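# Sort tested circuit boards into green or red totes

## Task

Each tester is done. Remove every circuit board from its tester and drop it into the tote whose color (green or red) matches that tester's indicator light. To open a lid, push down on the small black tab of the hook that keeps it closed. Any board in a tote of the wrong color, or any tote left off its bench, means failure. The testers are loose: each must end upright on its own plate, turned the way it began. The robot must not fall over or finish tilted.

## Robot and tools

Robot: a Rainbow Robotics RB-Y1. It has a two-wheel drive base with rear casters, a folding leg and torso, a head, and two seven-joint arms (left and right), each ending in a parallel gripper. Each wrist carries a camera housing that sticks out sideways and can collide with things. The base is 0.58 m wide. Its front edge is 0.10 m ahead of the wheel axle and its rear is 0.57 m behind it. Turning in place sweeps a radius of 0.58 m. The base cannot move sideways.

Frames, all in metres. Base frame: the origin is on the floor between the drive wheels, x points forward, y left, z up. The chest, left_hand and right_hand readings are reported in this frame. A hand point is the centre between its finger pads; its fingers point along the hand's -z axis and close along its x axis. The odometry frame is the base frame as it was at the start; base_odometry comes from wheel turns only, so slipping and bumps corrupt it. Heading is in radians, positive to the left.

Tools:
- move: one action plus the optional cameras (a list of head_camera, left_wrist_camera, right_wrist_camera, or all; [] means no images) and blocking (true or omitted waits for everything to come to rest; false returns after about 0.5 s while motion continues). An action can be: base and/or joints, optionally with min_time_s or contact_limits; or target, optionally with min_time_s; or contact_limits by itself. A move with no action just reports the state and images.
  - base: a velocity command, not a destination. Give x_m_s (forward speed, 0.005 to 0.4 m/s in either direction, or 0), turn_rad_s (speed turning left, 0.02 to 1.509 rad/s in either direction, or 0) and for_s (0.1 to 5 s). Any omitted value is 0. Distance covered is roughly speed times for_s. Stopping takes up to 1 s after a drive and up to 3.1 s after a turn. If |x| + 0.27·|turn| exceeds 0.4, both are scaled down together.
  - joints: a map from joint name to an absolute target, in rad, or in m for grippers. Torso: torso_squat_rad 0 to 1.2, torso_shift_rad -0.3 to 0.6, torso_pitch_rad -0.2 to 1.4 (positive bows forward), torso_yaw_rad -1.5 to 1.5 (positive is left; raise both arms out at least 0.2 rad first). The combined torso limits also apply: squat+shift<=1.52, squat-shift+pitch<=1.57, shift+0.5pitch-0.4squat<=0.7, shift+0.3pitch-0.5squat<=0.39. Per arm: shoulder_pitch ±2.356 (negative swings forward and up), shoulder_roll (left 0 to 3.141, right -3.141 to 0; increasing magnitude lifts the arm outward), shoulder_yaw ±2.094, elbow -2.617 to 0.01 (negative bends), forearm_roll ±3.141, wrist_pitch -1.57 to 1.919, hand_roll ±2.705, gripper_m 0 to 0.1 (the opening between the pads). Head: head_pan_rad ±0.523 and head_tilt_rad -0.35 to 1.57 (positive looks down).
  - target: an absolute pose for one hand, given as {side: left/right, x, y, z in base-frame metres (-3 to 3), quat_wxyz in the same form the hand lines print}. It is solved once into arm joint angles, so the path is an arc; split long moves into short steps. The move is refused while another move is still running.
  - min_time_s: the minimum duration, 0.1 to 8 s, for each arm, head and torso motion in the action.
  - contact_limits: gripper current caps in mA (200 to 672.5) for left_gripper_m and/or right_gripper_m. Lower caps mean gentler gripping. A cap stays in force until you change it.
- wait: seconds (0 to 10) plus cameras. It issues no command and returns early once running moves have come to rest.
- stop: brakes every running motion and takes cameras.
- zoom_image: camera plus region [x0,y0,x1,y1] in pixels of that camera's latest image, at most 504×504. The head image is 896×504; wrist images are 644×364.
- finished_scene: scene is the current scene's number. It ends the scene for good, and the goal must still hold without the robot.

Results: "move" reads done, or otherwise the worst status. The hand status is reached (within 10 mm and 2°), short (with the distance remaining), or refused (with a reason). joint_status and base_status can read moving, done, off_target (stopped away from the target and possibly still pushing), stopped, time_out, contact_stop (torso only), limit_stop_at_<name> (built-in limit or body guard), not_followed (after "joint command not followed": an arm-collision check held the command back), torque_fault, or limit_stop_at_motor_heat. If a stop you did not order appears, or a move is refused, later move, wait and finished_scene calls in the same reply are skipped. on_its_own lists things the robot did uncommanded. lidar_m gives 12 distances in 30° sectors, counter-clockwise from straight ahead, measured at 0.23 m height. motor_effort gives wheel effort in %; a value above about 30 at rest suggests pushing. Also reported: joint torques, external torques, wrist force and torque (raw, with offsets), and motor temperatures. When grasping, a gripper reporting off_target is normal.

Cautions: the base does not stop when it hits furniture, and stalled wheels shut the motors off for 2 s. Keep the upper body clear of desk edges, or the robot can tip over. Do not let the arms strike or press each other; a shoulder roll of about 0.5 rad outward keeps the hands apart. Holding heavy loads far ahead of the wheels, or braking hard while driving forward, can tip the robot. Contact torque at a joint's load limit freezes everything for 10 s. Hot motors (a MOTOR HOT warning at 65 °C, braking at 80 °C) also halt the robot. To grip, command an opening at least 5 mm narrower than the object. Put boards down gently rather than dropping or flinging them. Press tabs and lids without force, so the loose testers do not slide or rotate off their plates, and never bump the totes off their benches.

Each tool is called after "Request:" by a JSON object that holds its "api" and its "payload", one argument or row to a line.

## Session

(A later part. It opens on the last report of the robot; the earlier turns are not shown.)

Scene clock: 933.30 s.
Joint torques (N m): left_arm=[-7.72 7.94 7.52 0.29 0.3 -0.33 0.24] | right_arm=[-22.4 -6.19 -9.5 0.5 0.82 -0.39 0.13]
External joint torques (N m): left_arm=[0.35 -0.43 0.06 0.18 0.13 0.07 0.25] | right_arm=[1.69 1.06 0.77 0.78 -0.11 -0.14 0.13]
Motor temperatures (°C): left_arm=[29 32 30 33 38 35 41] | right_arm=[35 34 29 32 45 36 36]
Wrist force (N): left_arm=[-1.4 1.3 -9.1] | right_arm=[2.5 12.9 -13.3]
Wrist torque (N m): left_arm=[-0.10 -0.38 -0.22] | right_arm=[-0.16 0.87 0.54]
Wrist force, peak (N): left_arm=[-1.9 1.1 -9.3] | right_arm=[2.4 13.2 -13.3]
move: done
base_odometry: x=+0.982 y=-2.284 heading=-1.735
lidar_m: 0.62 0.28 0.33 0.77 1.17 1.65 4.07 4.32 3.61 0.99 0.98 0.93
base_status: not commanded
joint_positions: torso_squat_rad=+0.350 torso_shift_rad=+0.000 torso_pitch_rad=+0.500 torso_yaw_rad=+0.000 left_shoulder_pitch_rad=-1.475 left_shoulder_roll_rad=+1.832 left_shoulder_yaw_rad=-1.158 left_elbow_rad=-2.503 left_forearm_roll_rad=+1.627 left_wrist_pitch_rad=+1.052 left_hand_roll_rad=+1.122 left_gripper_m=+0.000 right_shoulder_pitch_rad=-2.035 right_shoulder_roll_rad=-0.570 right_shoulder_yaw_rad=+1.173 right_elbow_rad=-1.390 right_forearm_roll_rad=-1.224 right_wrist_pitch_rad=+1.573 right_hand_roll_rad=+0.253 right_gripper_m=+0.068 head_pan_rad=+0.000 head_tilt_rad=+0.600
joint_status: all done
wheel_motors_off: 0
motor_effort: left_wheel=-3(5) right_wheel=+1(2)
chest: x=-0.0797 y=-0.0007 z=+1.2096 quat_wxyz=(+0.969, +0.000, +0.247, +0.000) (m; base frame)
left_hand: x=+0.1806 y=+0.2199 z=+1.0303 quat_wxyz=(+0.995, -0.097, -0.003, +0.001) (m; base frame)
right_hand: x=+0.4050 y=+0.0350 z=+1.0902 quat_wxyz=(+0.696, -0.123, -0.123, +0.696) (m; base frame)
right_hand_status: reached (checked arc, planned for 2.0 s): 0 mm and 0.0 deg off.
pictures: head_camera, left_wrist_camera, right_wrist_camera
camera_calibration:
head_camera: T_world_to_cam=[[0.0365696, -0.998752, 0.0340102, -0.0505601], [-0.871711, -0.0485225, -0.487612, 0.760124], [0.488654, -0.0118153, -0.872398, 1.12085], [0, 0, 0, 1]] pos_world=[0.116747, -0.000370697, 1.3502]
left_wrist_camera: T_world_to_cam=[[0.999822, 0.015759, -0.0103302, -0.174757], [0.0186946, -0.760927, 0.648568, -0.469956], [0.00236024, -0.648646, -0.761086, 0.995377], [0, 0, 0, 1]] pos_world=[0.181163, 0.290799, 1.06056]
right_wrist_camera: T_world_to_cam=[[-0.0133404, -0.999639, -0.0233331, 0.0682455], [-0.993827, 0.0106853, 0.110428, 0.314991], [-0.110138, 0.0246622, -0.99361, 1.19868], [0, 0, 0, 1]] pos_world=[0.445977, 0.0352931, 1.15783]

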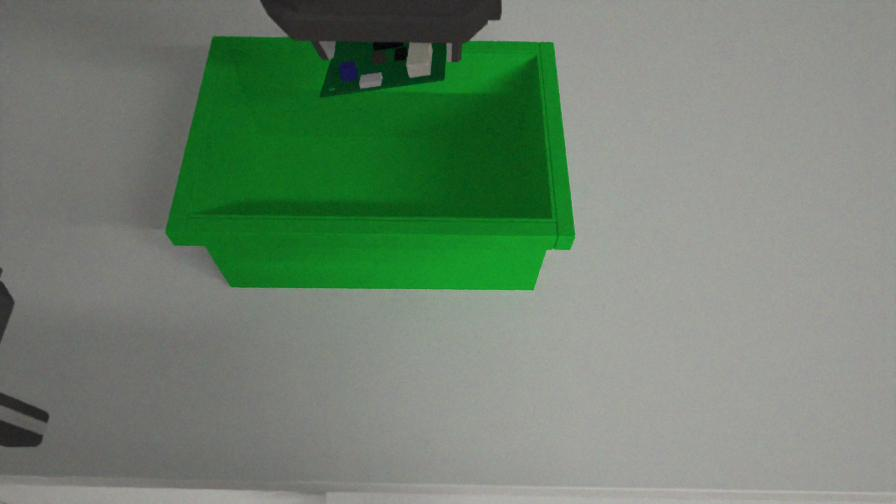

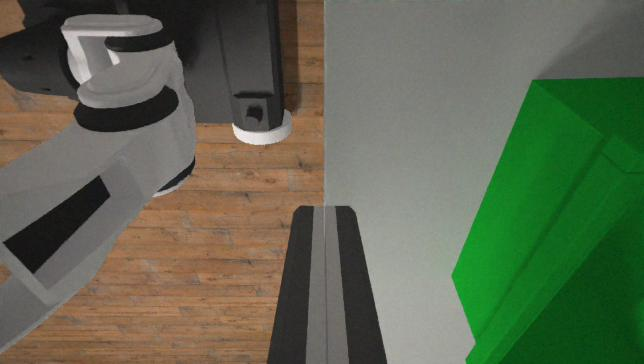

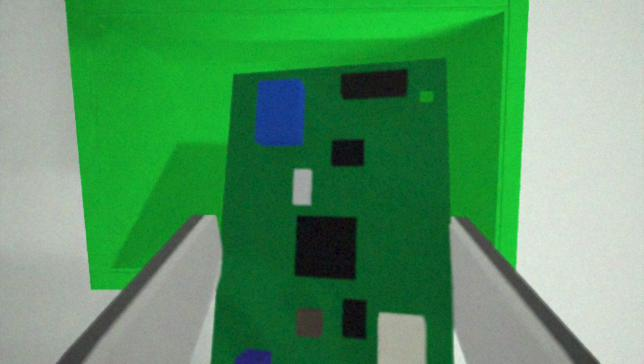

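Request:
{"api": "move", "payload": {
  "target": {"side":"right","x":0.432,"y":0.048,"z":1.02,"quat_wxyz":[0.6964,-0.1228,-0.1228,0.6964]},
  "min_time_s": 1.5,
  "cameras": []
}}

Request:
{"api": "move", "payload": {
  "target": {"side":"right","x":0.434,"y":0.048,"z":0.95,"quat_wxyz":[0.6964,-0.1228,-0.1228,0.6964]},
  "min_time_s": 1.8,
  "cameras": ["head_camera","right_wrist_camera"]
}}

Scene clock: 950.37 s.
Joint torques (N m): left_arm=[-7.56 7.9 7.46 0.31 0.33 -0.4 0.19] | right_arm=[-22.2 -4.87 -7.99 0.01 0.89 -0.56 0.25]
External joint torques (N m): left_arm=[0.51 -0.47 0 0.2 0.15 0 0.19] | right_arm=[2.89 2.05 1.27 0.94 -0.01 -0.25 0.25]
Motor temperatures (°C): left_arm=[29 32 30 33 38 35 41] | right_arm=[36 34 29 32 45 36 36]
Wrist force (N): left_arm=[-1.5 1.2 -9.1] | right_arm=[2.5 12.5 -13.3]
Wrist torque (N m): left_arm=[-0.08 -0.38 -0.22] | right_arm=[-0.11 0.90 0.52]
Wrist force, peak (N): left_arm=[-1.7 1.4 -9.5] | right_arm=[2.5 13.1 -13.3]
move: done
base_odometry: x=+0.982 y=-2.284 heading=-1.735
lidar_m: 0.62 0.28 0.33 0.77 1.18 1.66 4.07 4.32 3.61 0.99 0.98 0.92
base_status: not commanded
joint_positions: torso_squat_rad=+0.350 torso_shift_rad=+0.000 torso_pitch_rad=+0.500 torso_yaw_rad=+0.000 left_shoulder_pitch_rad=-1.475 left_shoulder_roll_rad=+1.832 left_shoulder_yaw_rad=-1.158 left_elbow_rad=-2.503 left_forearm_roll_rad=+1.627 left_wrist_pitch_rad=+1.052 left_hand_roll_rad=+1.122 left_gripper_m=+0.000 right_shoulder_pitch_rad=-1.949 right_shoulder_roll_rad=-0.443 right_shoulder_yaw_rad=+1.240 right_elbow_rad=-1.161 right_forearm_roll_rad=-1.133 right_wrist_pitch_rad=+1.413 right_hand_roll_rad=+0.339 right_gripper_m=+0.068 head_pan_rad=+0.000 head_tilt_rad=+0.600
joint_status: all done
wheel_motors_off: 0
motor_effort: left_wheel=-2(4) right_wheel=+0(2)
chest: x=-0.0797 y=-0.0007 z=+1.2096 quat_wxyz=(+0.969, +0.000, +0.247, +0.000) (m; base frame)
left_hand: x=+0.1806 y=+0.2199 z=+1.0303 quat_wxyz=(+0.995, -0.097, -0.003, +0.001) (m; base frame)
right_hand: x=+0.4321 y=+0.0479 z=+1.0204 quat_wxyz=(+0.696, -0.123, -0.123, +0.696) (m; base frame)
right_hand_status: reached (checked arc, planned for 1.5 s): 0 mm and 0.1 deg off.
pictures: none
No camera images: "cameras" was empty.

Scene clock: 952.50 s.
Joint torques (N m): left_arm=[-7.72 8.05 7.48 0.32 0.35 -0.35 0.16] | right_arm=[-21.66 -3.37 -7.36 -0.16 0.89 -0.69 0.37]
External joint torques (N m): left_arm=[0.35 -0.32 0.02 0.21 0.18 0.05 0.16] | right_arm=[3.31 2.66 1.08 1.14 0.02 -0.38 0.37]
Motor temperatures (°C): left_arm=[29 32 30 33 38 35 41] | right_arm=[36 34 29 32 45 36 36]
Wrist force (N): left_arm=[-1.5 1.2 -9.0] | right_arm=[2.4 12.9 -13.0]
Wrist torque (N m): left_arm=[-0.07 -0.39 -0.22] | right_arm=[-0.16 0.87 0.53]
Wrist force, peak (N): left_arm=[-1.7 1.2 -9.4] | right_arm=[2.5 12.9 -13.4]
move: done
base_odometry: x=+0.982 y=-2.284 heading=-1.735
lidar_m: 0.62 0.28 0.32 0.77 1.18 1.67 4.07 4.32 3.60 0.99 0.98 0.92
base_status: not commanded
joint_positions: torso_squat_rad=+0.350 torso_shift_rad=+0.000 torso_pitch_rad=+0.500 torso_yaw_rad=+0.000 left_shoulder_pitch_rad=-1.475 left_shoulder_roll_rad=+1.832 left_shoulder_yaw_rad=-1.158 left_elbow_rad=-2.503 left_forearm_roll_rad=+1.627 left_wrist_pitch_rad=+1.052 left_hand_roll_rad=+1.122 left_gripper_m=+0.000 right_shoulder_pitch_rad=-1.843 right_shoulder_roll_rad=-0.366 right_shoulder_yaw_rad=+1.304 right_elbow_rad=-1.046 right_forearm_roll_rad=-1.057 right_wrist_pitch_rad=+1.276 right_hand_roll_rad=+0.350 right_gripper_m=+0.068 head_pan_rad=+0.000 head_tilt_rad=+0.600
joint_status: all done
wheel_motors_off: 0
motor_effort: left_wheel=-2(4) right_wheel=-1(2)
chest: x=-0.0797 y=-0.0007 z=+1.2096 quat_wxyz=(+0.969, +0.000, +0.247, +0.000) (m; base frame)
left_hand: x=+0.1806 y=+0.2199 z=+1.0303 quat_wxyz=(+0.995, -0.097, -0.003, +0.001) (m; base frame)
right_hand: x=+0.4342 y=+0.0479 z=+0.9504 quat_wxyz=(+0.696, -0.123, -0.123, +0.696) (m; base frame)
right_hand_status: reached (checked arc, planned for 1.8 s): 1 mm and 0.1 deg off.
pictures: head_camera, right_wrist_camera
camera_calibration:
head_camera: T_world_to_cam=[[0.0365696, -0.998752, 0.0340104, -0.0505601], [-0.871711, -0.0485225, -0.487612, 0.760124], [0.488654, -0.0118155, -0.872398, 1.12086], [0, 0, 0, 1]] pos_world=[0.116747, -0.000370484, 1.3502]
right_wrist_camera: T_world_to_cam=[[-0.013543, -0.999632, -0.0235124, 0.0785852], [-0.993887, 0.010881, 0.109864, 0.359849], [-0.109568, 0.0248566, -0.993668, 1.06251], [0, 0, 0, 1]] pos_world=[0.47513, 0.0482303, 1.0181]

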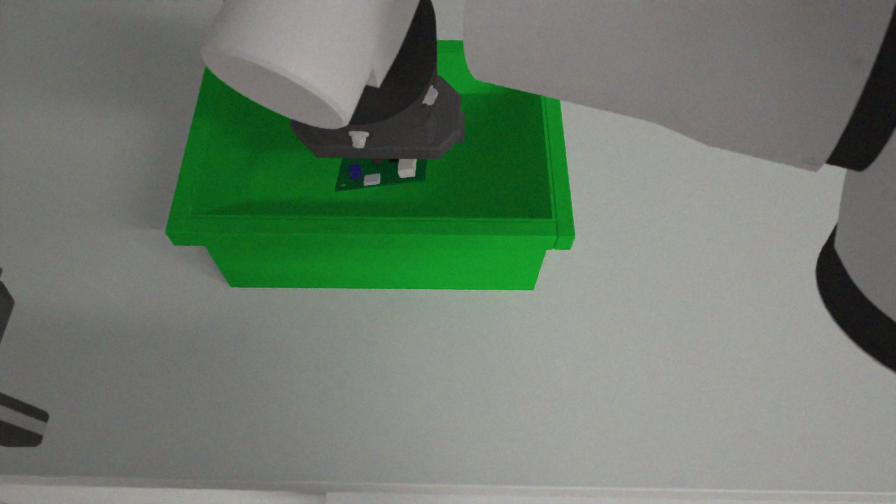

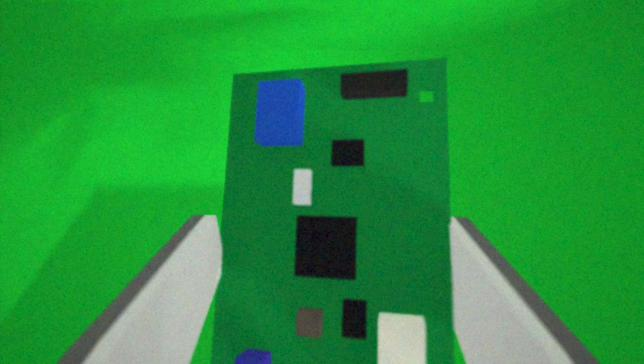

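Request:
{"api": "move", "payload": {
  "target": {"side":"right","x":0.434,"y":0.048,"z":0.925,"quat_wxyz":[0.6964,-0.1228,-0.1228,0.6964]},
  "min_time_s": 1,
  "cameras": []
}}

Request:
{"api": "move", "payload": {
  "target": {"side":"right","x":0.434,"y":0.048,"z":0.912,"quat_wxyz":[0.6964,-0.1228,-0.1228,0.6964]},
  "min_time_s": 1,
  "cameras": ["head_camera","right_wrist_camera"]
}}

Scene clock: 958.93 s.
Joint torques (N m): left_arm=[-7.57 8.11 7.54 0.41 0.33 -0.43 0.19] | right_arm=[-21.82 -3.18 -6.71 -0.32 0.92 -0.71 0.35]
External joint torques (N m): left_arm=[0.5 -0.27 0.08 0.3 0.16 -0.03 0.19] | right_arm=[3.03 2.45 1.26 1.07 0.07 -0.39 0.36]
Motor temperatures (°C): left_arm=[29 32 30 33 38 35 41] | right_arm=[36 34 29 32 45 36 36]
Wrist force (N): left_arm=[-1.2 1.4 -9.2] | right_arm=[2.5 12.7 -13.2]
Wrist torque (N m): left_arm=[-0.10 -0.33 -0.22] | right_arm=[-0.14 0.87 0.53]
Wrist force, peak (N): left_arm=[-2.0 1.3 -9.4] | right_arm=[2.4 13.0 -13.4]
move: done
base_odometry: x=+0.982 y=-2.284 heading=-1.735
lidar_m: 0.62 0.28 0.32 0.76 1.18 1.66 4.08 4.32 3.61 0.98 0.98 0.93
base_status: not commanded
joint_positions: torso_squat_rad=+0.350 torso_shift_rad=+0.000 torso_pitch_rad=+0.500 torso_yaw_rad=+0.000 left_shoulder_pitch_rad=-1.475 left_shoulder_roll_rad=+1.832 left_shoulder_yaw_rad=-1.158 left_elbow_rad=-2.503 left_forearm_roll_rad=+1.627 left_wrist_pitch_rad=+1.052 left_hand_roll_rad=+1.122 left_gripper_m=+0.000 right_shoulder_pitch_rad=-1.807 right_shoulder_roll_rad=-0.330 right_shoulder_yaw_rad=+1.324 right_elbow_rad=-0.984 right_forearm_roll_rad=-1.034 right_wrist_pitch_rad=+1.223 right_hand_roll_rad=+0.361 right_gripper_m=+0.068 head_pan_rad=+0.000 head_tilt_rad=+0.600
joint_status: all done
wheel_motors_off: 0
motor_effort: left_wheel=-2(4) right_wheel=-1(2)
chest: x=-0.0797 y=-0.0007 z=+1.2096 quat_wxyz=(+0.969, +0.000, +0.247, +0.000) (m; base frame)
left_hand: x=+0.1806 y=+0.2199 z=+1.0303 quat_wxyz=(+0.995, -0.097, -0.003, +0.001) (m; base frame)
right_hand: x=+0.4342 y=+0.0479 z=+0.9254 quat_wxyz=(+0.696, -0.123, -0.123, +0.696) (m; base frame)
right_hand_status: reached (checked arc, planned for 1.0 s): 1 mm and 0.1 deg off.
pictures: none
No camera images: "cameras" was empty.

Scene clock: 960.27 s.
Joint torques (N m): left_arm=[-7.6 7.95 7.36 0.42 0.41 -0.42 0.24] | right_arm=[-21.16 -2.89 -6.28 -0.44 0.96 -0.71 0.38]
External joint torques (N m): left_arm=[0.47 -0.43 -0.1 0.31 0.24 -0.02 0.24] | right_arm=[3.6 2.52 1.43 0.98 0.12 -0.38 0.38]
Motor temperatures (°C): left_arm=[29 32 30 33 38 35 41] | right_arm=[36 34 29 32 45 36 36]
Wrist force (N): left_arm=[-1.8 1.2 -8.9] | right_arm=[2.3 12.6 -13.0]
Wrist torque (N m): left_arm=[-0.09 -0.40 -0.22] | right_arm=[-0.12 0.86 0.54]
Wrist force, peak (N): left_arm=[-1.5 1.4 -9.3] | right_arm=[2.2 13.2 -13.3]
move: done
base_odometry: x=+0.982 y=-2.284 heading=-1.735
lidar_m: 0.62 0.28 0.33 0.77 1.18 1.66 4.07 4.31 3.61 1.00 0.97 0.93
base_status: not commanded
joint_positions: torso_squat_rad=+0.350 torso_shift_rad=+0.000 torso_pitch_rad=+0.500 torso_yaw_rad=+0.000 left_shoulder_pitch_rad=-1.475 left_shoulder_roll_rad=+1.832 left_shoulder_yaw_rad=-1.158 left_elbow_rad=-2.503 left_forearm_roll_rad=+1.627 left_wrist_pitch_rad=+1.052 left_hand_roll_rad=+1.122 left_gripper_m=+0.000 right_shoulder_pitch_rad=-1.789 right_shoulder_roll_rad=-0.312 right_shoulder_yaw_rad=+1.334 right_elbow_rad=-0.953 right_forearm_roll_rad=-1.022 right_wrist_pitch_rad=+1.196 right_hand_roll_rad=+0.366 right_gripper_m=+0.068 head_pan_rad=+0.000 head_tilt_rad=+0.600
joint_status: all done
wheel_motors_off: 0
motor_effort: left_wheel=-3(4) right_wheel=+0(2)
chest: x=-0.0797 y=-0.0007 z=+1.2096 quat_wxyz=(+0.969, +0.000, +0.247, +0.000) (m; base frame)
left_hand: x=+0.1806 y=+0.2199 z=+1.0303 quat_wxyz=(+0.995, -0.097, -0.003, +0.001) (m; base frame)
right_hand: x=+0.4337 y=+0.0476 z=+0.9130 quat_wxyz=(+0.696, -0.123, -0.123, +0.696) (m; base frame)
right_hand_status: reached (checked arc, planned for 1.0 s): 1 mm and 0.1 deg off.
pictures: head_camera, right_wrist_camera
camera_calibration:
head_camera: T_world_to_cam=[[0.0365698, -0.998752, 0.0340097, -0.0505597], [-0.871711, -0.0485224, -0.487612, 0.760124], [0.488654, -0.0118148, -0.872398, 1.12086], [0, 0, 0, 1]] pos_world=[0.116747, -0.000370989, 1.3502]
right_wrist_camera: T_world_to_cam=[[-0.0132103, -0.999641, -0.0233233, 0.0770256], [-0.993906, 0.0105745, 0.109726, 0.363551], [-0.10944, 0.0246307, -0.993688, 1.02523], [0, 0, 0, 1]] pos_world=[0.474554, 0.0479015, 0.980661]

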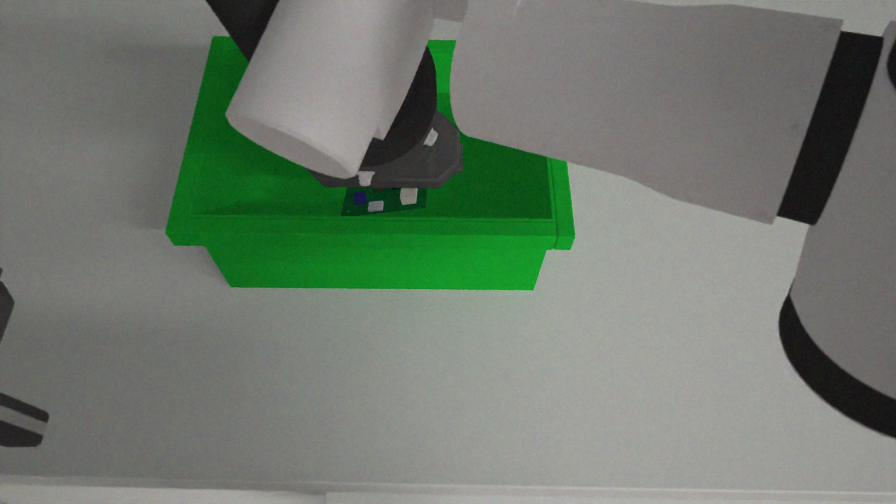

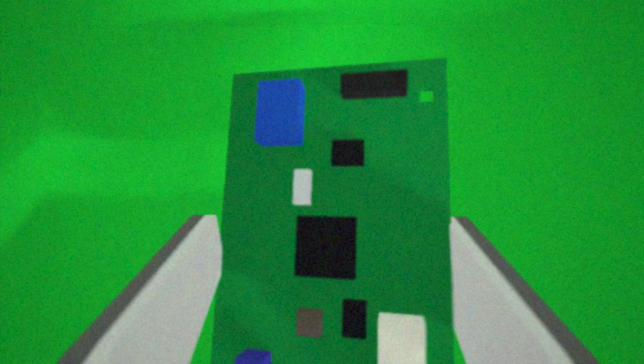

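Request:
{"api": "move", "payload": {
  "target": {"side":"right","x":0.434,"y":0.048,"z":0.904,"quat_wxyz":[0.6964,-0.1228,-0.1228,0.6964]},
  "min_time_s": 0.8,
  "cameras": []
}}

Request:
{"api": "move", "payload": {
  "target": {"side":"right","x":0.434,"y":0.048,"z":0.898,"quat_wxyz":[0.6964,-0.1228,-0.1228,0.6964]},
  "min_time_s": 0.8,
  "cameras": ["right_wrist_camera"]
}}

Scene clock: 968.57 s.
Joint torques (N m): left_arm=[-7.75 8.04 7.58 0.39 0.4 -0.44 0.23] | right_arm=[-21.64 -2.68 -6.02 -0.37 0.87 -0.66 0.4]
External joint torques (N m): left_arm=[0.32 -0.33 0.13 0.28 0.23 -0.04 0.23] | right_arm=[3.08 2.58 1.46 1.07 0.03 -0.33 0.4]
Motor temperatures (°C): left_arm=[29 32 30 33 38 35 41] | right_arm=[36 34 29 32 45 36 36]
Wrist force (N): left_arm=[-1.6 1.1 -9.3] | right_arm=[2.2 12.7 -13.0]
Wrist torque (N m): left_arm=[-0.06 -0.38 -0.21] | right_arm=[-0.15 0.83 0.52]
Wrist force, peak (N): left_arm=[-1.7 1.3 -9.4] | right_arm=[2.1 13.1 -13.3]
move: done
base_odometry: x=+0.982 y=-2.284 heading=-1.735
lidar_m: 0.62 0.28 0.32 0.76 1.18 1.66 4.07 4.32 3.61 0.98 0.98 0.92
base_status: not commanded
joint_positions: torso_squat_rad=+0.350 torso_shift_rad=+0.000 torso_pitch_rad=+0.500 torso_yaw_rad=+0.000 left_shoulder_pitch_rad=-1.475 left_shoulder_roll_rad=+1.832 left_shoulder_yaw_rad=-1.158 left_elbow_rad=-2.503 left_forearm_roll_rad=+1.627 left_wrist_pitch_rad=+1.052 left_hand_roll_rad=+1.122 left_gripper_m=+0.000 right_shoulder_pitch_rad=-1.777 right_shoulder_roll_rad=-0.295 right_shoulder_yaw_rad=+1.340 right_elbow_rad=-0.922 right_forearm_roll_rad=-1.016 right_wrist_pitch_rad=+1.176 right_hand_roll_rad=+0.374 right_gripper_m=+0.068 head_pan_rad=+0.000 head_tilt_rad=+0.600
joint_status: all done
wheel_motors_off: 0
motor_effort: left_wheel=-2(4) right_wheel=+0(2)
chest: x=-0.0797 y=-0.0007 z=+1.2096 quat_wxyz=(+0.969, +0.000, +0.247, +0.000) (m; base frame)
left_hand: x=+0.1806 y=+0.2199 z=+1.0303 quat_wxyz=(+0.995, -0.097, -0.003, +0.001) (m; base frame)
right_hand: x=+0.4340 y=+0.0477 z=+0.9047 quat_wxyz=(+0.696, -0.123, -0.123, +0.696) (m; base frame)
right_hand_status: reached (checked arc, planned for 0.8 s): 1 mm and 0.1 deg off.
pictures: none
No camera images: "cameras" was empty.

Scene clock: 969.70 s.
Joint torques (N m): left_arm=[-7.52 8 7.38 0.3 0.39 -0.34 0.25] | right_arm=[-21.43 -2.85 -6.06 -0.33 0.91 -0.72 0.31]
External joint torques (N m): left_arm=[0.56 -0.37 -0.08 0.19 0.22 0.06 0.25] | right_arm=[3.25 2.29 1.22 1.11 0.09 -0.38 0.32]
Motor temperatures (°C): left_arm=[29 32 30 33 38 35 41] | right_arm=[36 34 29 32 45 36 36]
Wrist force (N): left_arm=[-1.6 1.0 -8.9] | right_arm=[2.2 12.9 -12.9]
Wrist torque (N m): left_arm=[-0.08 -0.39 -0.23] | right_arm=[-0.16 0.85 0.52]
Wrist force, peak (N): left_arm=[-1.6 1.3 -9.4] | right_arm=[2.1 13.1 -13.4]
move: done
base_odometry: x=+0.982 y=-2.284 heading=-1.735
lidar_m: 0.62 0.28 0.33 0.77 1.18 1.66 4.07 4.32 3.60 0.98 0.97 0.93
base_status: not commanded
joint_positions: torso_squat_rad=+0.350 torso_shift_rad=+0.000 torso_pitch_rad=+0.500 torso_yaw_rad=+0.000 left_shoulder_pitch_rad=-1.475 left_shoulder_roll_rad=+1.832 left_shoulder_yaw_rad=-1.158 left_elbow_rad=-2.503 left_forearm_roll_rad=+1.627 left_wrist_pitch_rad=+1.052 left_hand_roll_rad=+1.122 left_gripper_m=+0.000 right_shoulder_pitch_rad=-1.769 right_shoulder_roll_rad=-0.282 right_shoulder_yaw_rad=+1.344 right_elbow_rad=-0.898 right_forearm_roll_rad=-1.013 right_wrist_pitch_rad=+1.161 right_hand_roll_rad=+0.382 right_gripper_m=+0.068 head_pan_rad=+0.000 head_tilt_rad=+0.600
joint_status: all done
wheel_motors_off: 0
motor_effort: left_wheel=-2(4) right_wheel=+0(3)
chest: x=-0.0797 y=-0.0007 z=+1.2096 quat_wxyz=(+0.969, +0.000, +0.247, +0.000) (m; base frame)
left_hand: x=+0.1806 y=+0.2199 z=+1.0303 quat_wxyz=(+0.995, -0.097, -0.003, +0.001) (m; base frame)
right_hand: x=+0.4341 y=+0.0478 z=+0.8986 quat_wxyz=(+0.696, -0.123, -0.123, +0.696) (m; base frame)
right_hand_status: reached (checked arc, planned for 0.8 s): 1 mm and 0.1 deg off.
pictures: right_wrist_camera
camera_calibration:
right_wrist_camera: T_world_to_cam=[[-0.013471, -0.999636, -0.0233694, 0.0770944], [-0.993891, 0.0108258, 0.109837, 0.365461], [-0.109544, 0.0247062, -0.993675, 1.011], [0, 0, 0, 1]] pos_world=[0.475016, 0.048132, 0.966264]

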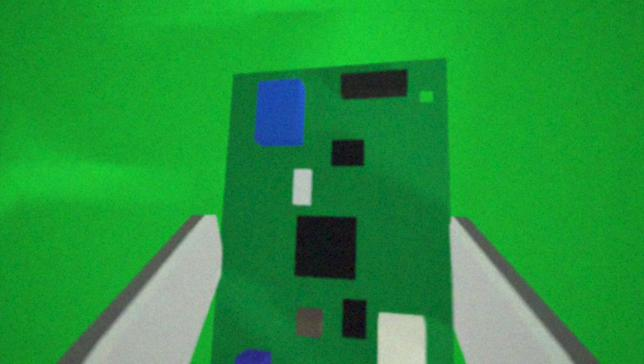

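Request:
{"api": "move", "payload": {
  "target": {"side":"right","x":0.434,"y":0.048,"z":0.889,"quat_wxyz":[0.6964,-0.1228,-0.1228,0.6964]},
  "min_time_s": 0.9,
  "cameras": ["right_wrist_camera"]
}}

Scene clock: 974.80 s.
Joint torques (N m): left_arm=[-7.44 8.15 7.49 0.41 0.38 -0.34 0.23] | right_arm=[-20.88 -2.42 -5.8 -0.38 0.87 -0.59 0.39]
External joint torques (N m): left_arm=[0.64 -0.23 0.04 0.3 0.21 0.05 0.23] | right_arm=[3.73 2.56 1.23 1.06 0.05 -0.24 0.39]
Motor temperatures (°C): left_arm=[29 32 30 33 38 35 41] | right_arm=[36 34 29 32 45 36 36]
Wrist force (N): left_arm=[-1.7 1.2 -9.1] | right_arm=[2.3 13.0 -13.1]
Wrist torque (N m): left_arm=[-0.09 -0.41 -0.20] | right_arm=[-0.17 0.86 0.51]
Wrist force, peak (N): left_arm=[-1.4 1.2 -9.4] | right_arm=[2.2 13.0 -13.4]
move: done
base_odometry: x=+0.982 y=-2.284 heading=-1.735
lidar_m: 0.62 0.27 0.32 0.77 1.18 1.67 4.07 4.32 3.61 0.98 0.98 0.92
base_status: not commanded
joint_positions: torso_squat_rad=+0.350 torso_shift_rad=+0.000 torso_pitch_rad=+0.500 torso_yaw_rad=+0.000 left_shoulder_pitch_rad=-1.475 left_shoulder_roll_rad=+1.832 left_shoulder_yaw_rad=-1.158 left_elbow_rad=-2.503 left_forearm_roll_rad=+1.627 left_wrist_pitch_rad=+1.052 left_hand_roll_rad=+1.122 left_gripper_m=+0.000 right_shoulder_pitch_rad=-1.757 right_shoulder_roll_rad=-0.265 right_shoulder_yaw_rad=+1.349 right_elbow_rad=-0.867 right_forearm_roll_rad=-1.007 right_wrist_pitch_rad=+1.140 right_hand_roll_rad=+0.390 right_gripper_m=+0.068 head_pan_rad=+0.000 head_tilt_rad=+0.600
joint_status: all done
wheel_motors_off: 0
motor_effort: left_wheel=-1(4) right_wheel=+0(2)
chest: x=-0.0797 y=-0.0007 z=+1.2096 quat_wxyz=(+0.969, +0.000, +0.247, +0.000) (m; base frame)
left_hand: x=+0.1806 y=+0.2199 z=+1.0303 quat_wxyz=(+0.995, -0.097, -0.003, +0.001) (m; base frame)
right_hand: x=+0.4339 y=+0.0477 z=+0.8898 quat_wxyz=(+0.696, -0.123, -0.123, +0.696) (m; base frame)
right_hand_status: reached (checked arc, planned for 0.9 s): 1 mm and 0.1 deg off.
pictures: right_wrist_camera
camera_calibration:
right_wrist_camera: T_world_to_cam=[[-0.0133555, -0.999636, -0.0234274, 0.0767663], [-0.993915, 0.0107098, 0.109627, 0.366445], [-0.109336, 0.024749, -0.993697, 1.00214], [0, 0, 0, 1]] pos_world=[0.47481, 0.0480119, 0.957449]

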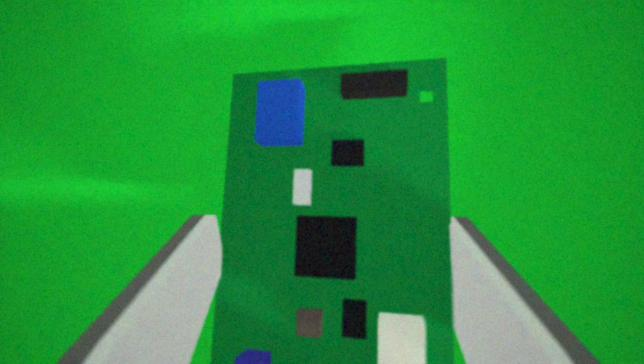

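Request:
{"api": "move", "payload": {
  "target": {"side":"right","x":0.434,"y":0.048,"z":0.880,"quat_wxyz":[0.6964,-0.1228,-0.1228,0.6964]},
  "min_time_s": 0.8,
  "cameras": []
}}

Request:
{"api": "move", "payload": {
  "contact_limits": {"right_gripper_m":672.5},
  "cameras": ["head_camera","right_wrist_camera"]
}}

Scene clock: 980.07 s.
Joint torques (N m): left_arm=[-7.69 8.1 7.49 0.35 0.39 -0.43 0.26] | right_arm=[-21.18 -2.32 -5.36 -0.47 0.88 -0.71 0.29]
External joint torques (N m): left_arm=[0.39 -0.27 0.04 0.24 0.22 -0.04 0.26] | right_arm=[3.36 2.47 1.37 0.97 0.08 -0.36 0.29]
Motor temperatures (°C): left_arm=[29 32 30 33 38 35 41] | right_arm=[36 34 29 32 45 36 36]
Wrist force (N): left_arm=[-1.4 1.1 -9.2] | right_arm=[2.5 13.0 -13.2]
Wrist torque (N m): left_arm=[-0.08 -0.37 -0.21] | right_arm=[-0.18 0.88 0.53]
Wrist force, peak (N): left_arm=[-1.8 1.2 -9.5] | right_arm=[2.1 13.2 -13.3]
move: done
base_odometry: x=+0.982 y=-2.284 heading=-1.735
lidar_m: 0.62 0.28 0.33 0.77 1.18 1.67 4.07 4.32 3.61 0.99 0.97 0.93
base_status: not commanded
joint_positions: torso_squat_rad=+0.350 torso_shift_rad=+0.000 torso_pitch_rad=+0.500 torso_yaw_rad=+0.000 left_shoulder_pitch_rad=-1.475 left_shoulder_roll_rad=+1.832 left_shoulder_yaw_rad=-1.158 left_elbow_rad=-2.503 left_forearm_roll_rad=+1.627 left_wrist_pitch_rad=+1.052 left_hand_roll_rad=+1.122 left_gripper_m=+0.000 right_shoulder_pitch_rad=-1.744 right_shoulder_roll_rad=-0.246 right_shoulder_yaw_rad=+1.355 right_elbow_rad=-0.830 right_forearm_roll_rad=-1.002 right_wrist_pitch_rad=+1.117 right_hand_roll_rad=+0.401 right_gripper_m=+0.068 head_pan_rad=+0.000 head_tilt_rad=+0.600
joint_status: all done
wheel_motors_off: 0
motor_effort: left_wheel=-2(4) right_wheel=+0(2)
chest: x=-0.0797 y=-0.0007 z=+1.2096 quat_wxyz=(+0.969, +0.000, +0.247, +0.000) (m; base frame)
left_hand: x=+0.1806 y=+0.2199 z=+1.0303 quat_wxyz=(+0.995, -0.097, -0.003, +0.001) (m; base frame)
right_hand: x=+0.4339 y=+0.0476 z=+0.8808 quat_wxyz=(+0.696, -0.123, -0.124, +0.696) (m; base frame)
right_hand_status: reached (checked arc, planned for 0.8 s): 1 mm and 0.1 deg off.
pictures: none
No camera images: "cameras" was empty.

Scene clock: 980.37 s.
Joint torques (N m): left_arm=[-7.35 8.21 7.82 0.3 0.45 -0.38 0.2] | right_arm=[-21.33 -2.42 -5.49 -0.3 0.91 -0.7 0.41]
External joint torques (N m): left_arm=[0.73 -0.16 0.36 0.19 0.28 0.02 0.2] | right_arm=[3.21 2.37 1.24 1.14 0.11 -0.35 0.41]
Motor temperatures (°C): left_arm=[29 32 30 33 38 35 41] | right_arm=[36 34 29 32 45 36 36]
Wrist force (N): left_arm=[-1.7 1.4 -9.1] | right_arm=[2.3 13.1 -13.2]
Wrist torque (N m): left_arm=[-0.10 -0.39 -0.24] | right_arm=[-0.19 0.85 0.52]
Wrist force, peak (N): left_arm=[-1.6 1.0 -9.2] | right_arm=[2.3 13.1 -13.2]
base_odometry: x=+0.982 y=-2.284 heading=-1.735
lidar_m: 0.62 0.28 0.34 0.77 1.18 1.65 4.07 4.32 3.61 0.98 0.98 0.93
base_status: not commanded
joint_positions: torso_squat_rad=+0.350 torso_shift_rad=+0.000 torso_pitch_rad=+0.500 torso_yaw_rad=+0.000 left_shoulder_pitch_rad=-1.475 left_shoulder_roll_rad=+1.832 left_shoulder_yaw_rad=-1.158 left_elbow_rad=-2.503 left_forearm_roll_rad=+1.627 left_wrist_pitch_rad=+1.052 left_hand_roll_rad=+1.122 left_gripper_m=+0.000 right_shoulder_pitch_rad=-1.744 right_shoulder_roll_rad=-0.246 right_shoulder_yaw_rad=+1.355 right_elbow_rad=-0.830 right_forearm_roll_rad=-1.002 right_wrist_pitch_rad=+1.117 right_hand_roll_rad=+0.401 right_gripper_m=+0.068 head_pan_rad=+0.000 head_tilt_rad=+0.600
joint_status: not commanded
wheel_motors_off: 0
motor_effort: left_wheel=-2(3) right_wheel=+0(2)
contact_limits: right_gripper_m 672.5 mA
chest: x=-0.0797 y=-0.0007 z=+1.2096 quat_wxyz=(+0.969, +0.000, +0.247, +0.000) (m; base frame)
left_hand: x=+0.1806 y=+0.2199 z=+1.0303 quat_wxyz=(+0.995, -0.097, -0.003, +0.001) (m; base frame)
right_hand: x=+0.4339 y=+0.0476 z=+0.8808 quat_wxyz=(+0.696, -0.123, -0.124, +0.696) (m; base frame)
pictures: head_camera, right_wrist_camera
camera_calibration:
head_camera: T_world_to_cam=[[0.0365699, -0.998752, 0.0340101, -0.0505598], [-0.871711, -0.0485227, -0.487612, 0.760124], [0.488654, -0.0118151, -0.872398, 1.12086], [0, 0, 0, 1]] pos_world=[0.116747, -0.00037049, 1.3502]
right_wrist_camera: T_world_to_cam=[[-0.0133037, -0.999634, -0.0235454, 0.0765917], [-0.993944, 0.0106518, 0.109374, 0.367608], [-0.109083, 0.0248579, -0.993722, 0.993136], [0, 0, 0, 1]] pos_world=[0.474735, 0.0479607, 0.948497]

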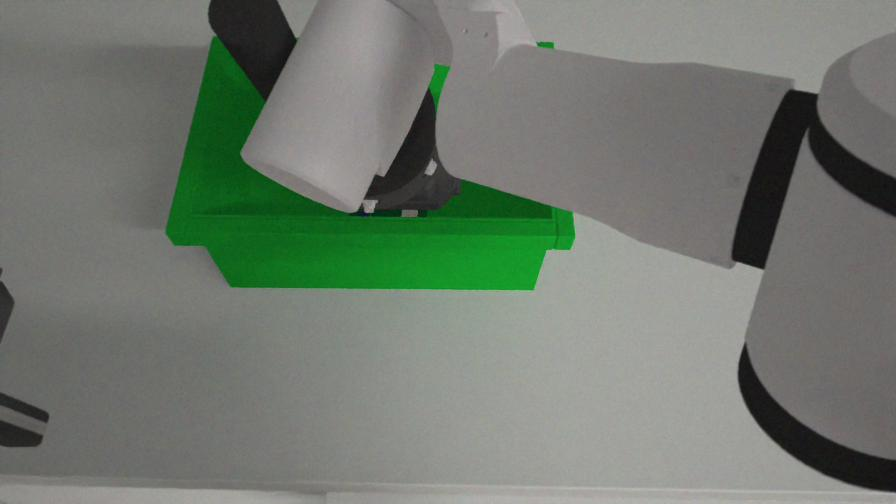

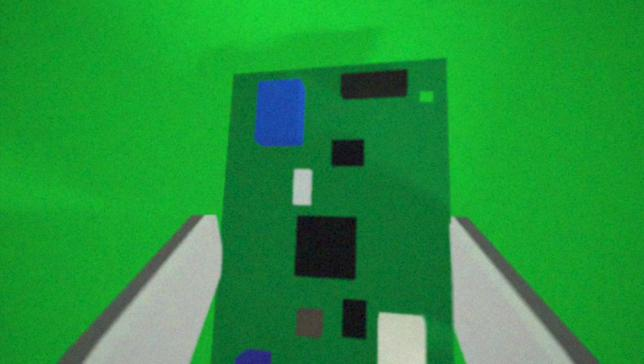

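Request:
{"api": "move", "payload": {
  "target": {"side":"right","x":0.434,"y":0.048,"z":0.872,"quat_wxyz":[0.6964,-0.1228,-0.1228,0.6964]},
  "min_time_s": 0.8,
  "cameras": ["right_wrist_camera"]
}}

Scene clock: 988.60 s.
Joint torques (N m): left_arm=[-7.61 8.12 7.71 0.33 0.33 -0.41 0.22] | right_arm=[-20.83 -1.98 -5.07 -0.44 0.79 -0.68 0.31]
External joint torques (N m): left_arm=[0.46 -0.26 0.25 0.22 0.16 -0.01 0.22] | right_arm=[3.65 2.64 1.34 0.99 0 -0.32 0.31]
Motor temperatures (°C): left_arm=[29 32 30 33 38 35 41] | right_arm=[36 34 29 32 45 36 36]
Wrist force (N): left_arm=[-1.6 1.0 -8.9] | right_arm=[2.4 12.5 -12.5]
Wrist torque (N m): left_arm=[-0.07 -0.40 -0.23] | right_arm=[-0.20 0.84 0.50]
Wrist force, peak (N): left_arm=[-1.6 1.3 -9.4] | right_arm=[2.6 13.1 -13.4]
move: done
base_odometry: x=+0.982 y=-2.284 heading=-1.735
lidar_m: 0.62 0.28 0.33 0.77 1.17 1.66 4.07 4.32 3.61 1.00 0.98 0.93
base_status: not commanded
joint_positions: torso_squat_rad=+0.350 torso_shift_rad=+0.000 torso_pitch_rad=+0.500 torso_yaw_rad=+0.000 left_shoulder_pitch_rad=-1.475 left_shoulder_roll_rad=+1.832 left_shoulder_yaw_rad=-1.158 left_elbow_rad=-2.503 left_forearm_roll_rad=+1.627 left_wrist_pitch_rad=+1.052 left_hand_roll_rad=+1.122 left_gripper_m=+0.000 right_shoulder_pitch_rad=-1.734 right_shoulder_roll_rad=-0.226 right_shoulder_yaw_rad=+1.358 right_elbow_rad=-0.791 right_forearm_roll_rad=-0.999 right_wrist_pitch_rad=+1.095 right_hand_roll_rad=+0.414 right_gripper_m=+0.068 head_pan_rad=+0.000 head_tilt_rad=+0.600
joint_status: all done
wheel_motors_off: 0
motor_effort: left_wheel=-2(4) right_wheel=-1(2)
contact_limits: right_gripper_m 672.5 mA
chest: x=-0.0797 y=-0.0007 z=+1.2096 quat_wxyz=(+0.969, +0.000, +0.247, +0.000) (m; base frame)
left_hand: x=+0.1806 y=+0.2199 z=+1.0303 quat_wxyz=(+0.995, -0.097, -0.003, +0.001) (m; base frame)
right_hand: x=+0.4340 y=+0.0477 z=+0.8728 quat_wxyz=(+0.696, -0.123, -0.124, +0.696) (m; base frame)
right_hand_status: reached (checked arc, planned for 0.8 s): 1 mm and 0.1 deg off.
pictures: right_wrist_camera
camera_calibration:
right_wrist_camera: T_world_to_cam=[[-0.0133338, -0.999631, -0.0236518, 0.0765251], [-0.993967, 0.0106756, 0.109156, 0.36877], [-0.108863, 0.0249645, -0.993743, 0.985105], [0, 0, 0, 1]] pos_world=[0.474807, 0.0479673, 0.940498]

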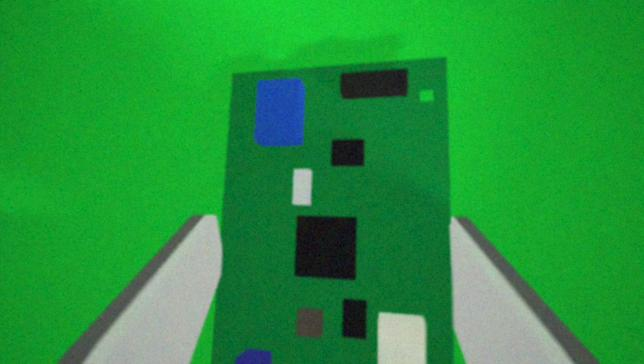

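Request:
{"api": "move", "payload": {
  "joints": {"right_gripper_m":0.088},
  "cameras": ["right_wrist_camera"]
}}

Scene clock: 994.80 s.
Joint torques (N m): left_arm=[-7.56 8.16 7.47 0.34 0.38 -0.39 0.22] | right_arm=[-20.99 -2.02 -5.19 -0.41 0.83 -0.62 0.34]
External joint torques (N m): left_arm=[0.51 -0.22 0.01 0.23 0.21 0 0.22] | right_arm=[3.48 2.6 1.23 1.02 0.04 -0.26 0.34]
Motor temperatures (°C): left_arm=[29 32 30 33 38 35 41] | right_arm=[36 34 29 32 45 36 36]
Wrist force (N): left_arm=[-1.6 1.1 -9.0] | right_arm=[2.5 12.6 -12.8]
Wrist torque (N m): left_arm=[-0.07 -0.38 -0.22] | right_arm=[-0.15 0.90 0.51]
Wrist force, peak (N): left_arm=[-1.9 1.2 -9.6] | right_arm=[2.0 12.6 -13.1]
move: done
base_odometry: x=+0.982 y=-2.284 heading=-1.735
lidar_m: 0.62 0.28 0.33 0.77 1.18 1.66 4.07 4.32 3.61 0.99 0.98 0.92
base_status: not commanded
joint_positions: torso_squat_rad=+0.350 torso_shift_rad=+0.000 torso_pitch_rad=+0.500 torso_yaw_rad=+0.000 left_shoulder_pitch_rad=-1.475 left_shoulder_roll_rad=+1.832 left_shoulder_yaw_rad=-1.158 left_elbow_rad=-2.503 left_forearm_roll_rad=+1.627 left_wrist_pitch_rad=+1.052 left_hand_roll_rad=+1.122 left_gripper_m=+0.000 right_shoulder_pitch_rad=-1.734 right_shoulder_roll_rad=-0.226 right_shoulder_yaw_rad=+1.358 right_elbow_rad=-0.791 right_forearm_roll_rad=-0.999 right_wrist_pitch_rad=+1.095 right_hand_roll_rad=+0.414 right_gripper_m=+0.088 head_pan_rad=+0.000 head_tilt_rad=+0.600
joint_status: all done
wheel_motors_off: 0
motor_effort: left_wheel=-3(4) right_wheel=-1(2)
contact_limits: right_gripper_m 672.5 mA
chest: x=-0.0797 y=-0.0007 z=+1.2096 quat_wxyz=(+0.969, +0.000, +0.247, +0.000) (m; base frame)
left_hand: x=+0.1806 y=+0.2199 z=+1.0303 quat_wxyz=(+0.995, -0.097, -0.003, +0.001) (m; base frame)
right_hand: x=+0.4340 y=+0.0477 z=+0.8728 quat_wxyz=(+0.696, -0.123, -0.124, +0.696) (m; base frame)
pictures: right_wrist_camera
camera_calibration:
right_wrist_camera: T_world_to_cam=[[-0.0133338, -0.999631, -0.0236481, 0.0765198], [-0.993966, 0.0106757, 0.109167, 0.368756], [-0.108874, 0.024961, -0.993742, 0.985102], [0, 0, 0, 1]] pos_world=[0.474804, 0.0479657, 0.94049]

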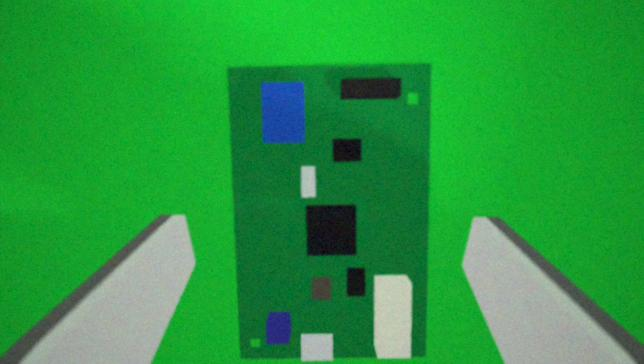

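Request:
{"api": "move", "payload": {
  "target": {"side":"right","x":0.43,"y":0.045,"z":1.02,"quat_wxyz":[0.6964,-0.1228,-0.1228,0.6964]},
  "min_time_s": 1.2,
  "cameras": []
}}

Request:
{"api": "move", "payload": {
  "target": {"side":"right","x":0.3,"y":-0.1,"z":1.16,"quat_wxyz":[0.6964,-0.1228,-0.1228,0.6964]},
  "min_time_s": 1.2,
  "cameras": ["head_camera"]
}}

Request:
{"api": "move", "payload": {
  "target": {"side":"right","x":0.17,"y":-0.2,"z":1.10,"quat_wxyz":[1,0,0,0]},
  "min_time_s": 1.5,
  "cameras": []
}}

Request:
{"api": "move", "payload": {
  "base": {"x_m_s": -0.4, "for_s": 2.2},
  "joints": {"right_gripper_m":0},
  "cameras": ["head_camera"]
}}

Scene clock: 1005.17 s.
Joint torques (N m): left_arm=[-7.59 8.08 7.47 0.28 0.29 -0.36 0.21] | right_arm=[-22.74 -7.34 -9.71 -1.15 0.39 -0.26 -0.32]
External joint torques (N m): left_arm=[0.49 -0.29 0.02 0.17 0.12 0.04 0.22] | right_arm=[2.26 -0.44 -0.33 -0.23 -0.51 0.04 -0.32]
Motor temperatures (°C): left_arm=[29 32 30 33 38 35 41] | right_arm=[36 34 29 32 45 36 36]
Wrist force (N): left_arm=[-1.3 1.3 -9.1] | right_arm=[2.5 13.0 -12.9]
Wrist torque (N m): left_arm=[-0.10 -0.37 -0.23] | right_arm=[-0.19 0.86 0.54]
Wrist force, peak (N): left_arm=[-1.5 1.1 -9.4] | right_arm=[2.3 13.0 -13.3]
move: done
base_odometry: x=+0.982 y=-2.284 heading=-1.735
lidar_m: 0.62 0.28 0.33 0.78 1.18 1.66 4.07 4.32 3.61 0.99 0.97 0.93
base_status: not commanded
joint_positions: torso_squat_rad=+0.350 torso_shift_rad=+0.000 torso_pitch_rad=+0.500 torso_yaw_rad=+0.000 left_shoulder_pitch_rad=-1.475 left_shoulder_roll_rad=+1.832 left_shoulder_yaw_rad=-1.158 left_elbow_rad=-2.503 left_forearm_roll_rad=+1.627 left_wrist_pitch_rad=+1.052 left_hand_roll_rad=+1.122 left_gripper_m=+0.000 right_shoulder_pitch_rad=-1.945 right_shoulder_roll_rad=-0.456 right_shoulder_yaw_rad=+1.242 right_elbow_rad=-1.184 right_forearm_roll_rad=-1.134 right_wrist_pitch_rad=+1.418 right_hand_roll_rad=+0.330 right_gripper_m=+0.088 head_pan_rad=+0.000 head_tilt_rad=+0.600
joint_status: all done
wheel_motors_off: 0
motor_effort: left_wheel=-2(4) right_wheel=-1(3)
contact_limits: right_gripper_m 672.5 mA
chest: x=-0.0797 y=-0.0007 z=+1.2096 quat_wxyz=(+0.969, +0.000, +0.247, +0.000) (m; base frame)
left_hand: x=+0.1806 y=+0.2199 z=+1.0303 quat_wxyz=(+0.995, -0.097, -0.003, +0.001) (m; base frame)
right_hand: x=+0.4300 y=+0.0451 z=+1.0201 quat_wxyz=(+0.696, -0.123, -0.122, +0.696) (m; base frame)
right_hand_status: reached (checked arc, planned for 1.2 s): 0 mm and 0.0 deg off.
pictures: none
No camera images: "cameras" was empty.

Scene clock: 1006.93 s.
Joint torques (N m): left_arm=[-7.63 8.03 7.34 0.38 0.39 -0.4 0.19] | right_arm=[-16.55 -4.89 -9.99 1.92 0.75 -0.23 0.06]
External joint torques (N m): left_arm=[0.45 -0.35 -0.12 0.26 0.22 0 0.19] | right_arm=[0.96 0.99 -0.09 -0.21 -0.19 -0.17 0.06]
Motor temperatures (°C): left_arm=[29 32 30 33 38 35 41] | right_arm=[36 34 29 32 45 36 36]
Wrist force (N): left_arm=[-1.4 1.4 -9.2] | right_arm=[2.3 12.3 -12.8]
Wrist torque (N m): left_arm=[-0.10 -0.37 -0.23] | right_arm=[-0.12 0.88 0.56]
Wrist force, peak (N): left_arm=[-1.3 1.4 -9.3] | right_arm=[3.0 12.7 -13.6]
move: done
base_odometry: x=+0.982 y=-2.284 heading=-1.735
lidar_m: 0.62 0.28 0.33 0.77 1.17 1.66 4.07 4.33 3.61 0.99 0.98 0.93
base_status: not commanded
joint_positions: torso_squat_rad=+0.350 torso_shift_rad=+0.000 torso_pitch_rad=+0.500 torso_yaw_rad=+0.000 left_shoulder_pitch_rad=-1.475 left_shoulder_roll_rad=+1.832 left_shoulder_yaw_rad=-1.158 left_elbow_rad=-2.503 left_forearm_roll_rad=+1.627 left_wrist_pitch_rad=+1.052 left_hand_roll_rad=+1.122 left_gripper_m=+0.000 right_shoulder_pitch_rad=-1.998 right_shoulder_roll_rad=-1.134 right_shoulder_yaw_rad=+0.998 right_elbow_rad=-2.163 right_forearm_roll_rad=-1.501 right_wrist_pitch_rad=+1.728 right_hand_roll_rad=+0.027 right_gripper_m=+0.088 head_pan_rad=+0.000 head_tilt_rad=+0.600
joint_status: all done
wheel_motors_off: 0
motor_effort: left_wheel=-1(4) right_wheel=+1(3)
contact_limits: right_gripper_m 672.5 mA
chest: x=-0.0797 y=-0.0007 z=+1.2096 quat_wxyz=(+0.969, +0.000, +0.247, +0.000) (m; base frame)
left_hand: x=+0.1806 y=+0.2199 z=+1.0303 quat_wxyz=(+0.995, -0.097, -0.003, +0.001) (m; base frame)
right_hand: x=+0.3005 y=-0.0999 z=+1.1593 quat_wxyz=(+0.696, -0.124, -0.122, +0.696) (m; base frame)
right_hand_status: reached (checked arc, planned for 1.3 s): 1 mm and 0.2 deg off.
pictures: head_camera
camera_calibration:
head_camera: T_world_to_cam=[[0.0365406, -0.998754, 0.0339944, -0.0505563], [-0.871686, -0.0484901, -0.487659, 0.760168], [0.4887, -0.0118131, -0.872372, 1.12084], [0, 0, 0, 1]] pos_world=[0.11672, -0.000392025, 1.35021]

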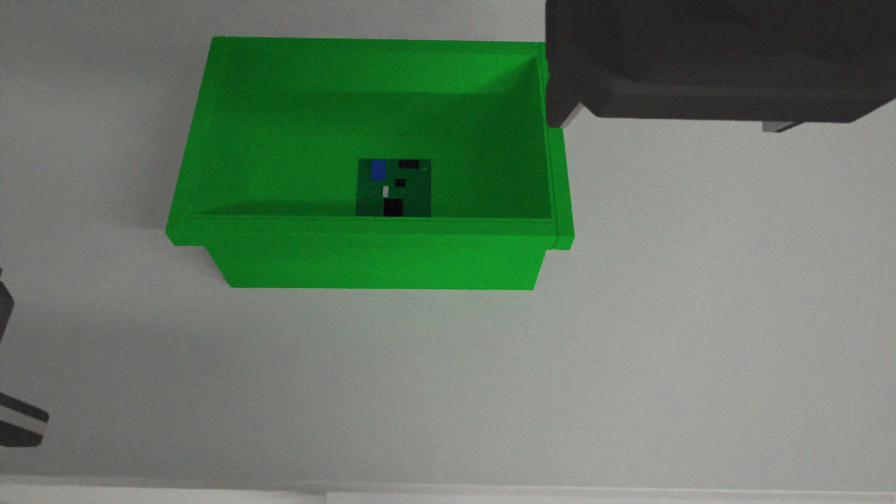

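Scene clock: 1008.77 s.
Joint torques (N m): left_arm=[-7.55 7.79 7.47 0.34 0.31 -0.42 0.24] | right_arm=[-8.85 -6.41 -8.5 1.99 0.1 -0.17 0.32]
External joint torques (N m): left_arm=[0.53 -0.58 0.01 0.23 0.13 -0.02 0.24] | right_arm=[1.76 0.14 -0.69 -0.34 -0.11 -0.17 0.32]
Motor temperatures (°C): left_arm=[29 32 30 33 38 35 41] | right_arm=[36 34 29 32 45 36 36]
Wrist force (N): left_arm=[-1.7 1.2 -9.3] | right_arm=[2.0 10.6 -13.4]
Wrist torque (N m): left_arm=[-0.08 -0.40 -0.21] | right_arm=[-0.02 0.84 0.50]
Wrist force, peak (N): left_arm=[-1.6 1.1 -9.6] | right_arm=[2.5 12.7 -13.0]
move: done
base_odometry: x=+0.982 y=-2.284 heading=-1.735
lidar_m: 0.62 0.28 0.33 0.76 1.17 1.66 4.07 4.32 3.61 0.99 0.98 0.92
base_status: not commanded
joint_positions: torso_squat_rad=+0.350 torso_shift_rad=+0.000 torso_pitch_rad=+0.500 torso_yaw_rad=+0.000 left_shoulder_pitch_rad=-1.475 left_shoulder_roll_rad=+1.832 left_shoulder_yaw_rad=-1.158 left_elbow_rad=-2.503 left_forearm_roll_rad=+1.627 left_wrist_pitch_rad=+1.052 left_hand_roll_rad=+1.122 left_gripper_m=+0.000 right_shoulder_pitch_rad=-1.747 right_shoulder_roll_rad=-1.623 right_shoulder_yaw_rad=+0.973 right_elbow_rad=-2.535 right_forearm_roll_rad=-1.827 right_wrist_pitch_rad=+1.512 right_hand_roll_rad=-1.429 right_gripper_m=+0.088 head_pan_rad=+0.000 head_tilt_rad=+0.600
joint_status: all done
wheel_motors_off: 0
motor_effort: left_wheel=-1(3) right_wheel=+0(3)
contact_limits: right_gripper_m 672.5 mA
chest: x=-0.0797 y=-0.0007 z=+1.2096 quat_wxyz=(+0.969, +0.000, +0.247, +0.000) (m; base frame)
left_hand: x=+0.1806 y=+0.2199 z=+1.0303 quat_wxyz=(+0.995, -0.097, -0.003, +0.001) (m; base frame)
right_hand: x=+0.1700 y=-0.2000 z=+1.1001 quat_wxyz=(+1.000, +0.001, +0.001, +0.001) (m; base frame)
right_hand_status: reached (checked arc, planned for 1.5 s): 0 mm and 0.2 deg off.
pictures: none
No camera images: "cameras" was empty.

Scene clock: 1012.57 s.
Joint torques (N m): left_arm=[-7.49 8.16 7.43 0.48 0.37 -0.35 0.29] | right_arm=[-8.92 -6.48 -8.33 2.14 0.1 -0.11 0.37]
External joint torques (N m): left_arm=[0.58 -0.22 -0.03 0.36 0.2 0.05 0.29] | right_arm=[1.68 0.07 -0.52 -0.19 -0.12 -0.11 0.37]
Motor temperatures (°C): left_arm=[29 32 30 33 38 35 41] | right_arm=[36 34 29 32 45 36 36]
Wrist force (N): left_arm=[-1.6 1.3 -9.2] | right_arm=[2.0 10.7 -13.5]
Wrist torque (N m): left_arm=[-0.10 -0.38 -0.23] | right_arm=[-0.05 0.82 0.52]
Wrist force, peak (N): left_arm=[-1.7 1.2 -9.5] | right_arm=[2.0 10.7 -13.5]
move: done
base_odometry: x=+1.126 y=-1.416 heading=-1.735
lidar_m: 1.12 1.15 1.18 1.13 1.21 1.67 3.19 3.30 3.60 3.48 1.74 1.45
base_status: done (sent for 2.2 of 2.2 s)
joint_positions: torso_squat_rad=+0.350 torso_shift_rad=+0.000 torso_pitch_rad=+0.500 torso_yaw_rad=+0.000 left_shoulder_pitch_rad=-1.475 left_shoulder_roll_rad=+1.832 left_shoulder_yaw_rad=-1.158 left_elbow_rad=-2.503 left_forearm_roll_rad=+1.627 left_wrist_pitch_rad=+1.052 left_hand_roll_rad=+1.122 left_gripper_m=+0.000 right_shoulder_pitch_rad=-1.747 right_shoulder_roll_rad=-1.623 right_shoulder_yaw_rad=+0.973 right_elbow_rad=-2.535 right_forearm_roll_rad=-1.827 right_wrist_pitch_rad=+1.512 right_hand_roll_rad=-1.429 right_gripper_m=+0.000 head_pan_rad=+0.000 head_tilt_rad=+0.600
joint_status: all done
wheel_motors_off: 0
motor_effort: left_wheel=+0(21) right_wheel=+5(25)
contact_limits: right_gripper_m 672.5 mA
chest: x=-0.0797 y=-0.0007 z=+1.2096 quat_wxyz=(+0.969, +0.000, +0.247, +0.000) (m; base frame)
left_hand: x=+0.1806 y=+0.2199 z=+1.0303 quat_wxyz=(+0.995, -0.097, -0.003, +0.001) (m; base frame)
right_hand: x=+0.1700 y=-0.1999 z=+1.1001 quat_wxyz=(+1.000, +0.001, +0.001, +0.001) (m; base frame)
pictures: head_camera
camera_calibration:
head_camera: T_world_to_cam=[[0.0365506, -0.998753, 0.0340177, -0.0505674], [-0.871681, -0.0485103, -0.487667, 0.760177], [0.488709, -0.0118281, -0.872367, 1.12084], [0, 0, 0, 1]] pos_world=[0.116716, -0.000370525, 1.35022]

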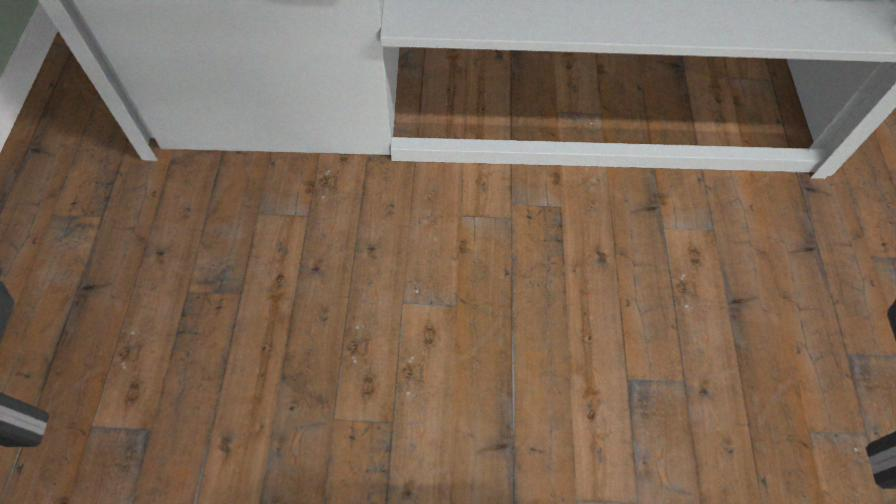

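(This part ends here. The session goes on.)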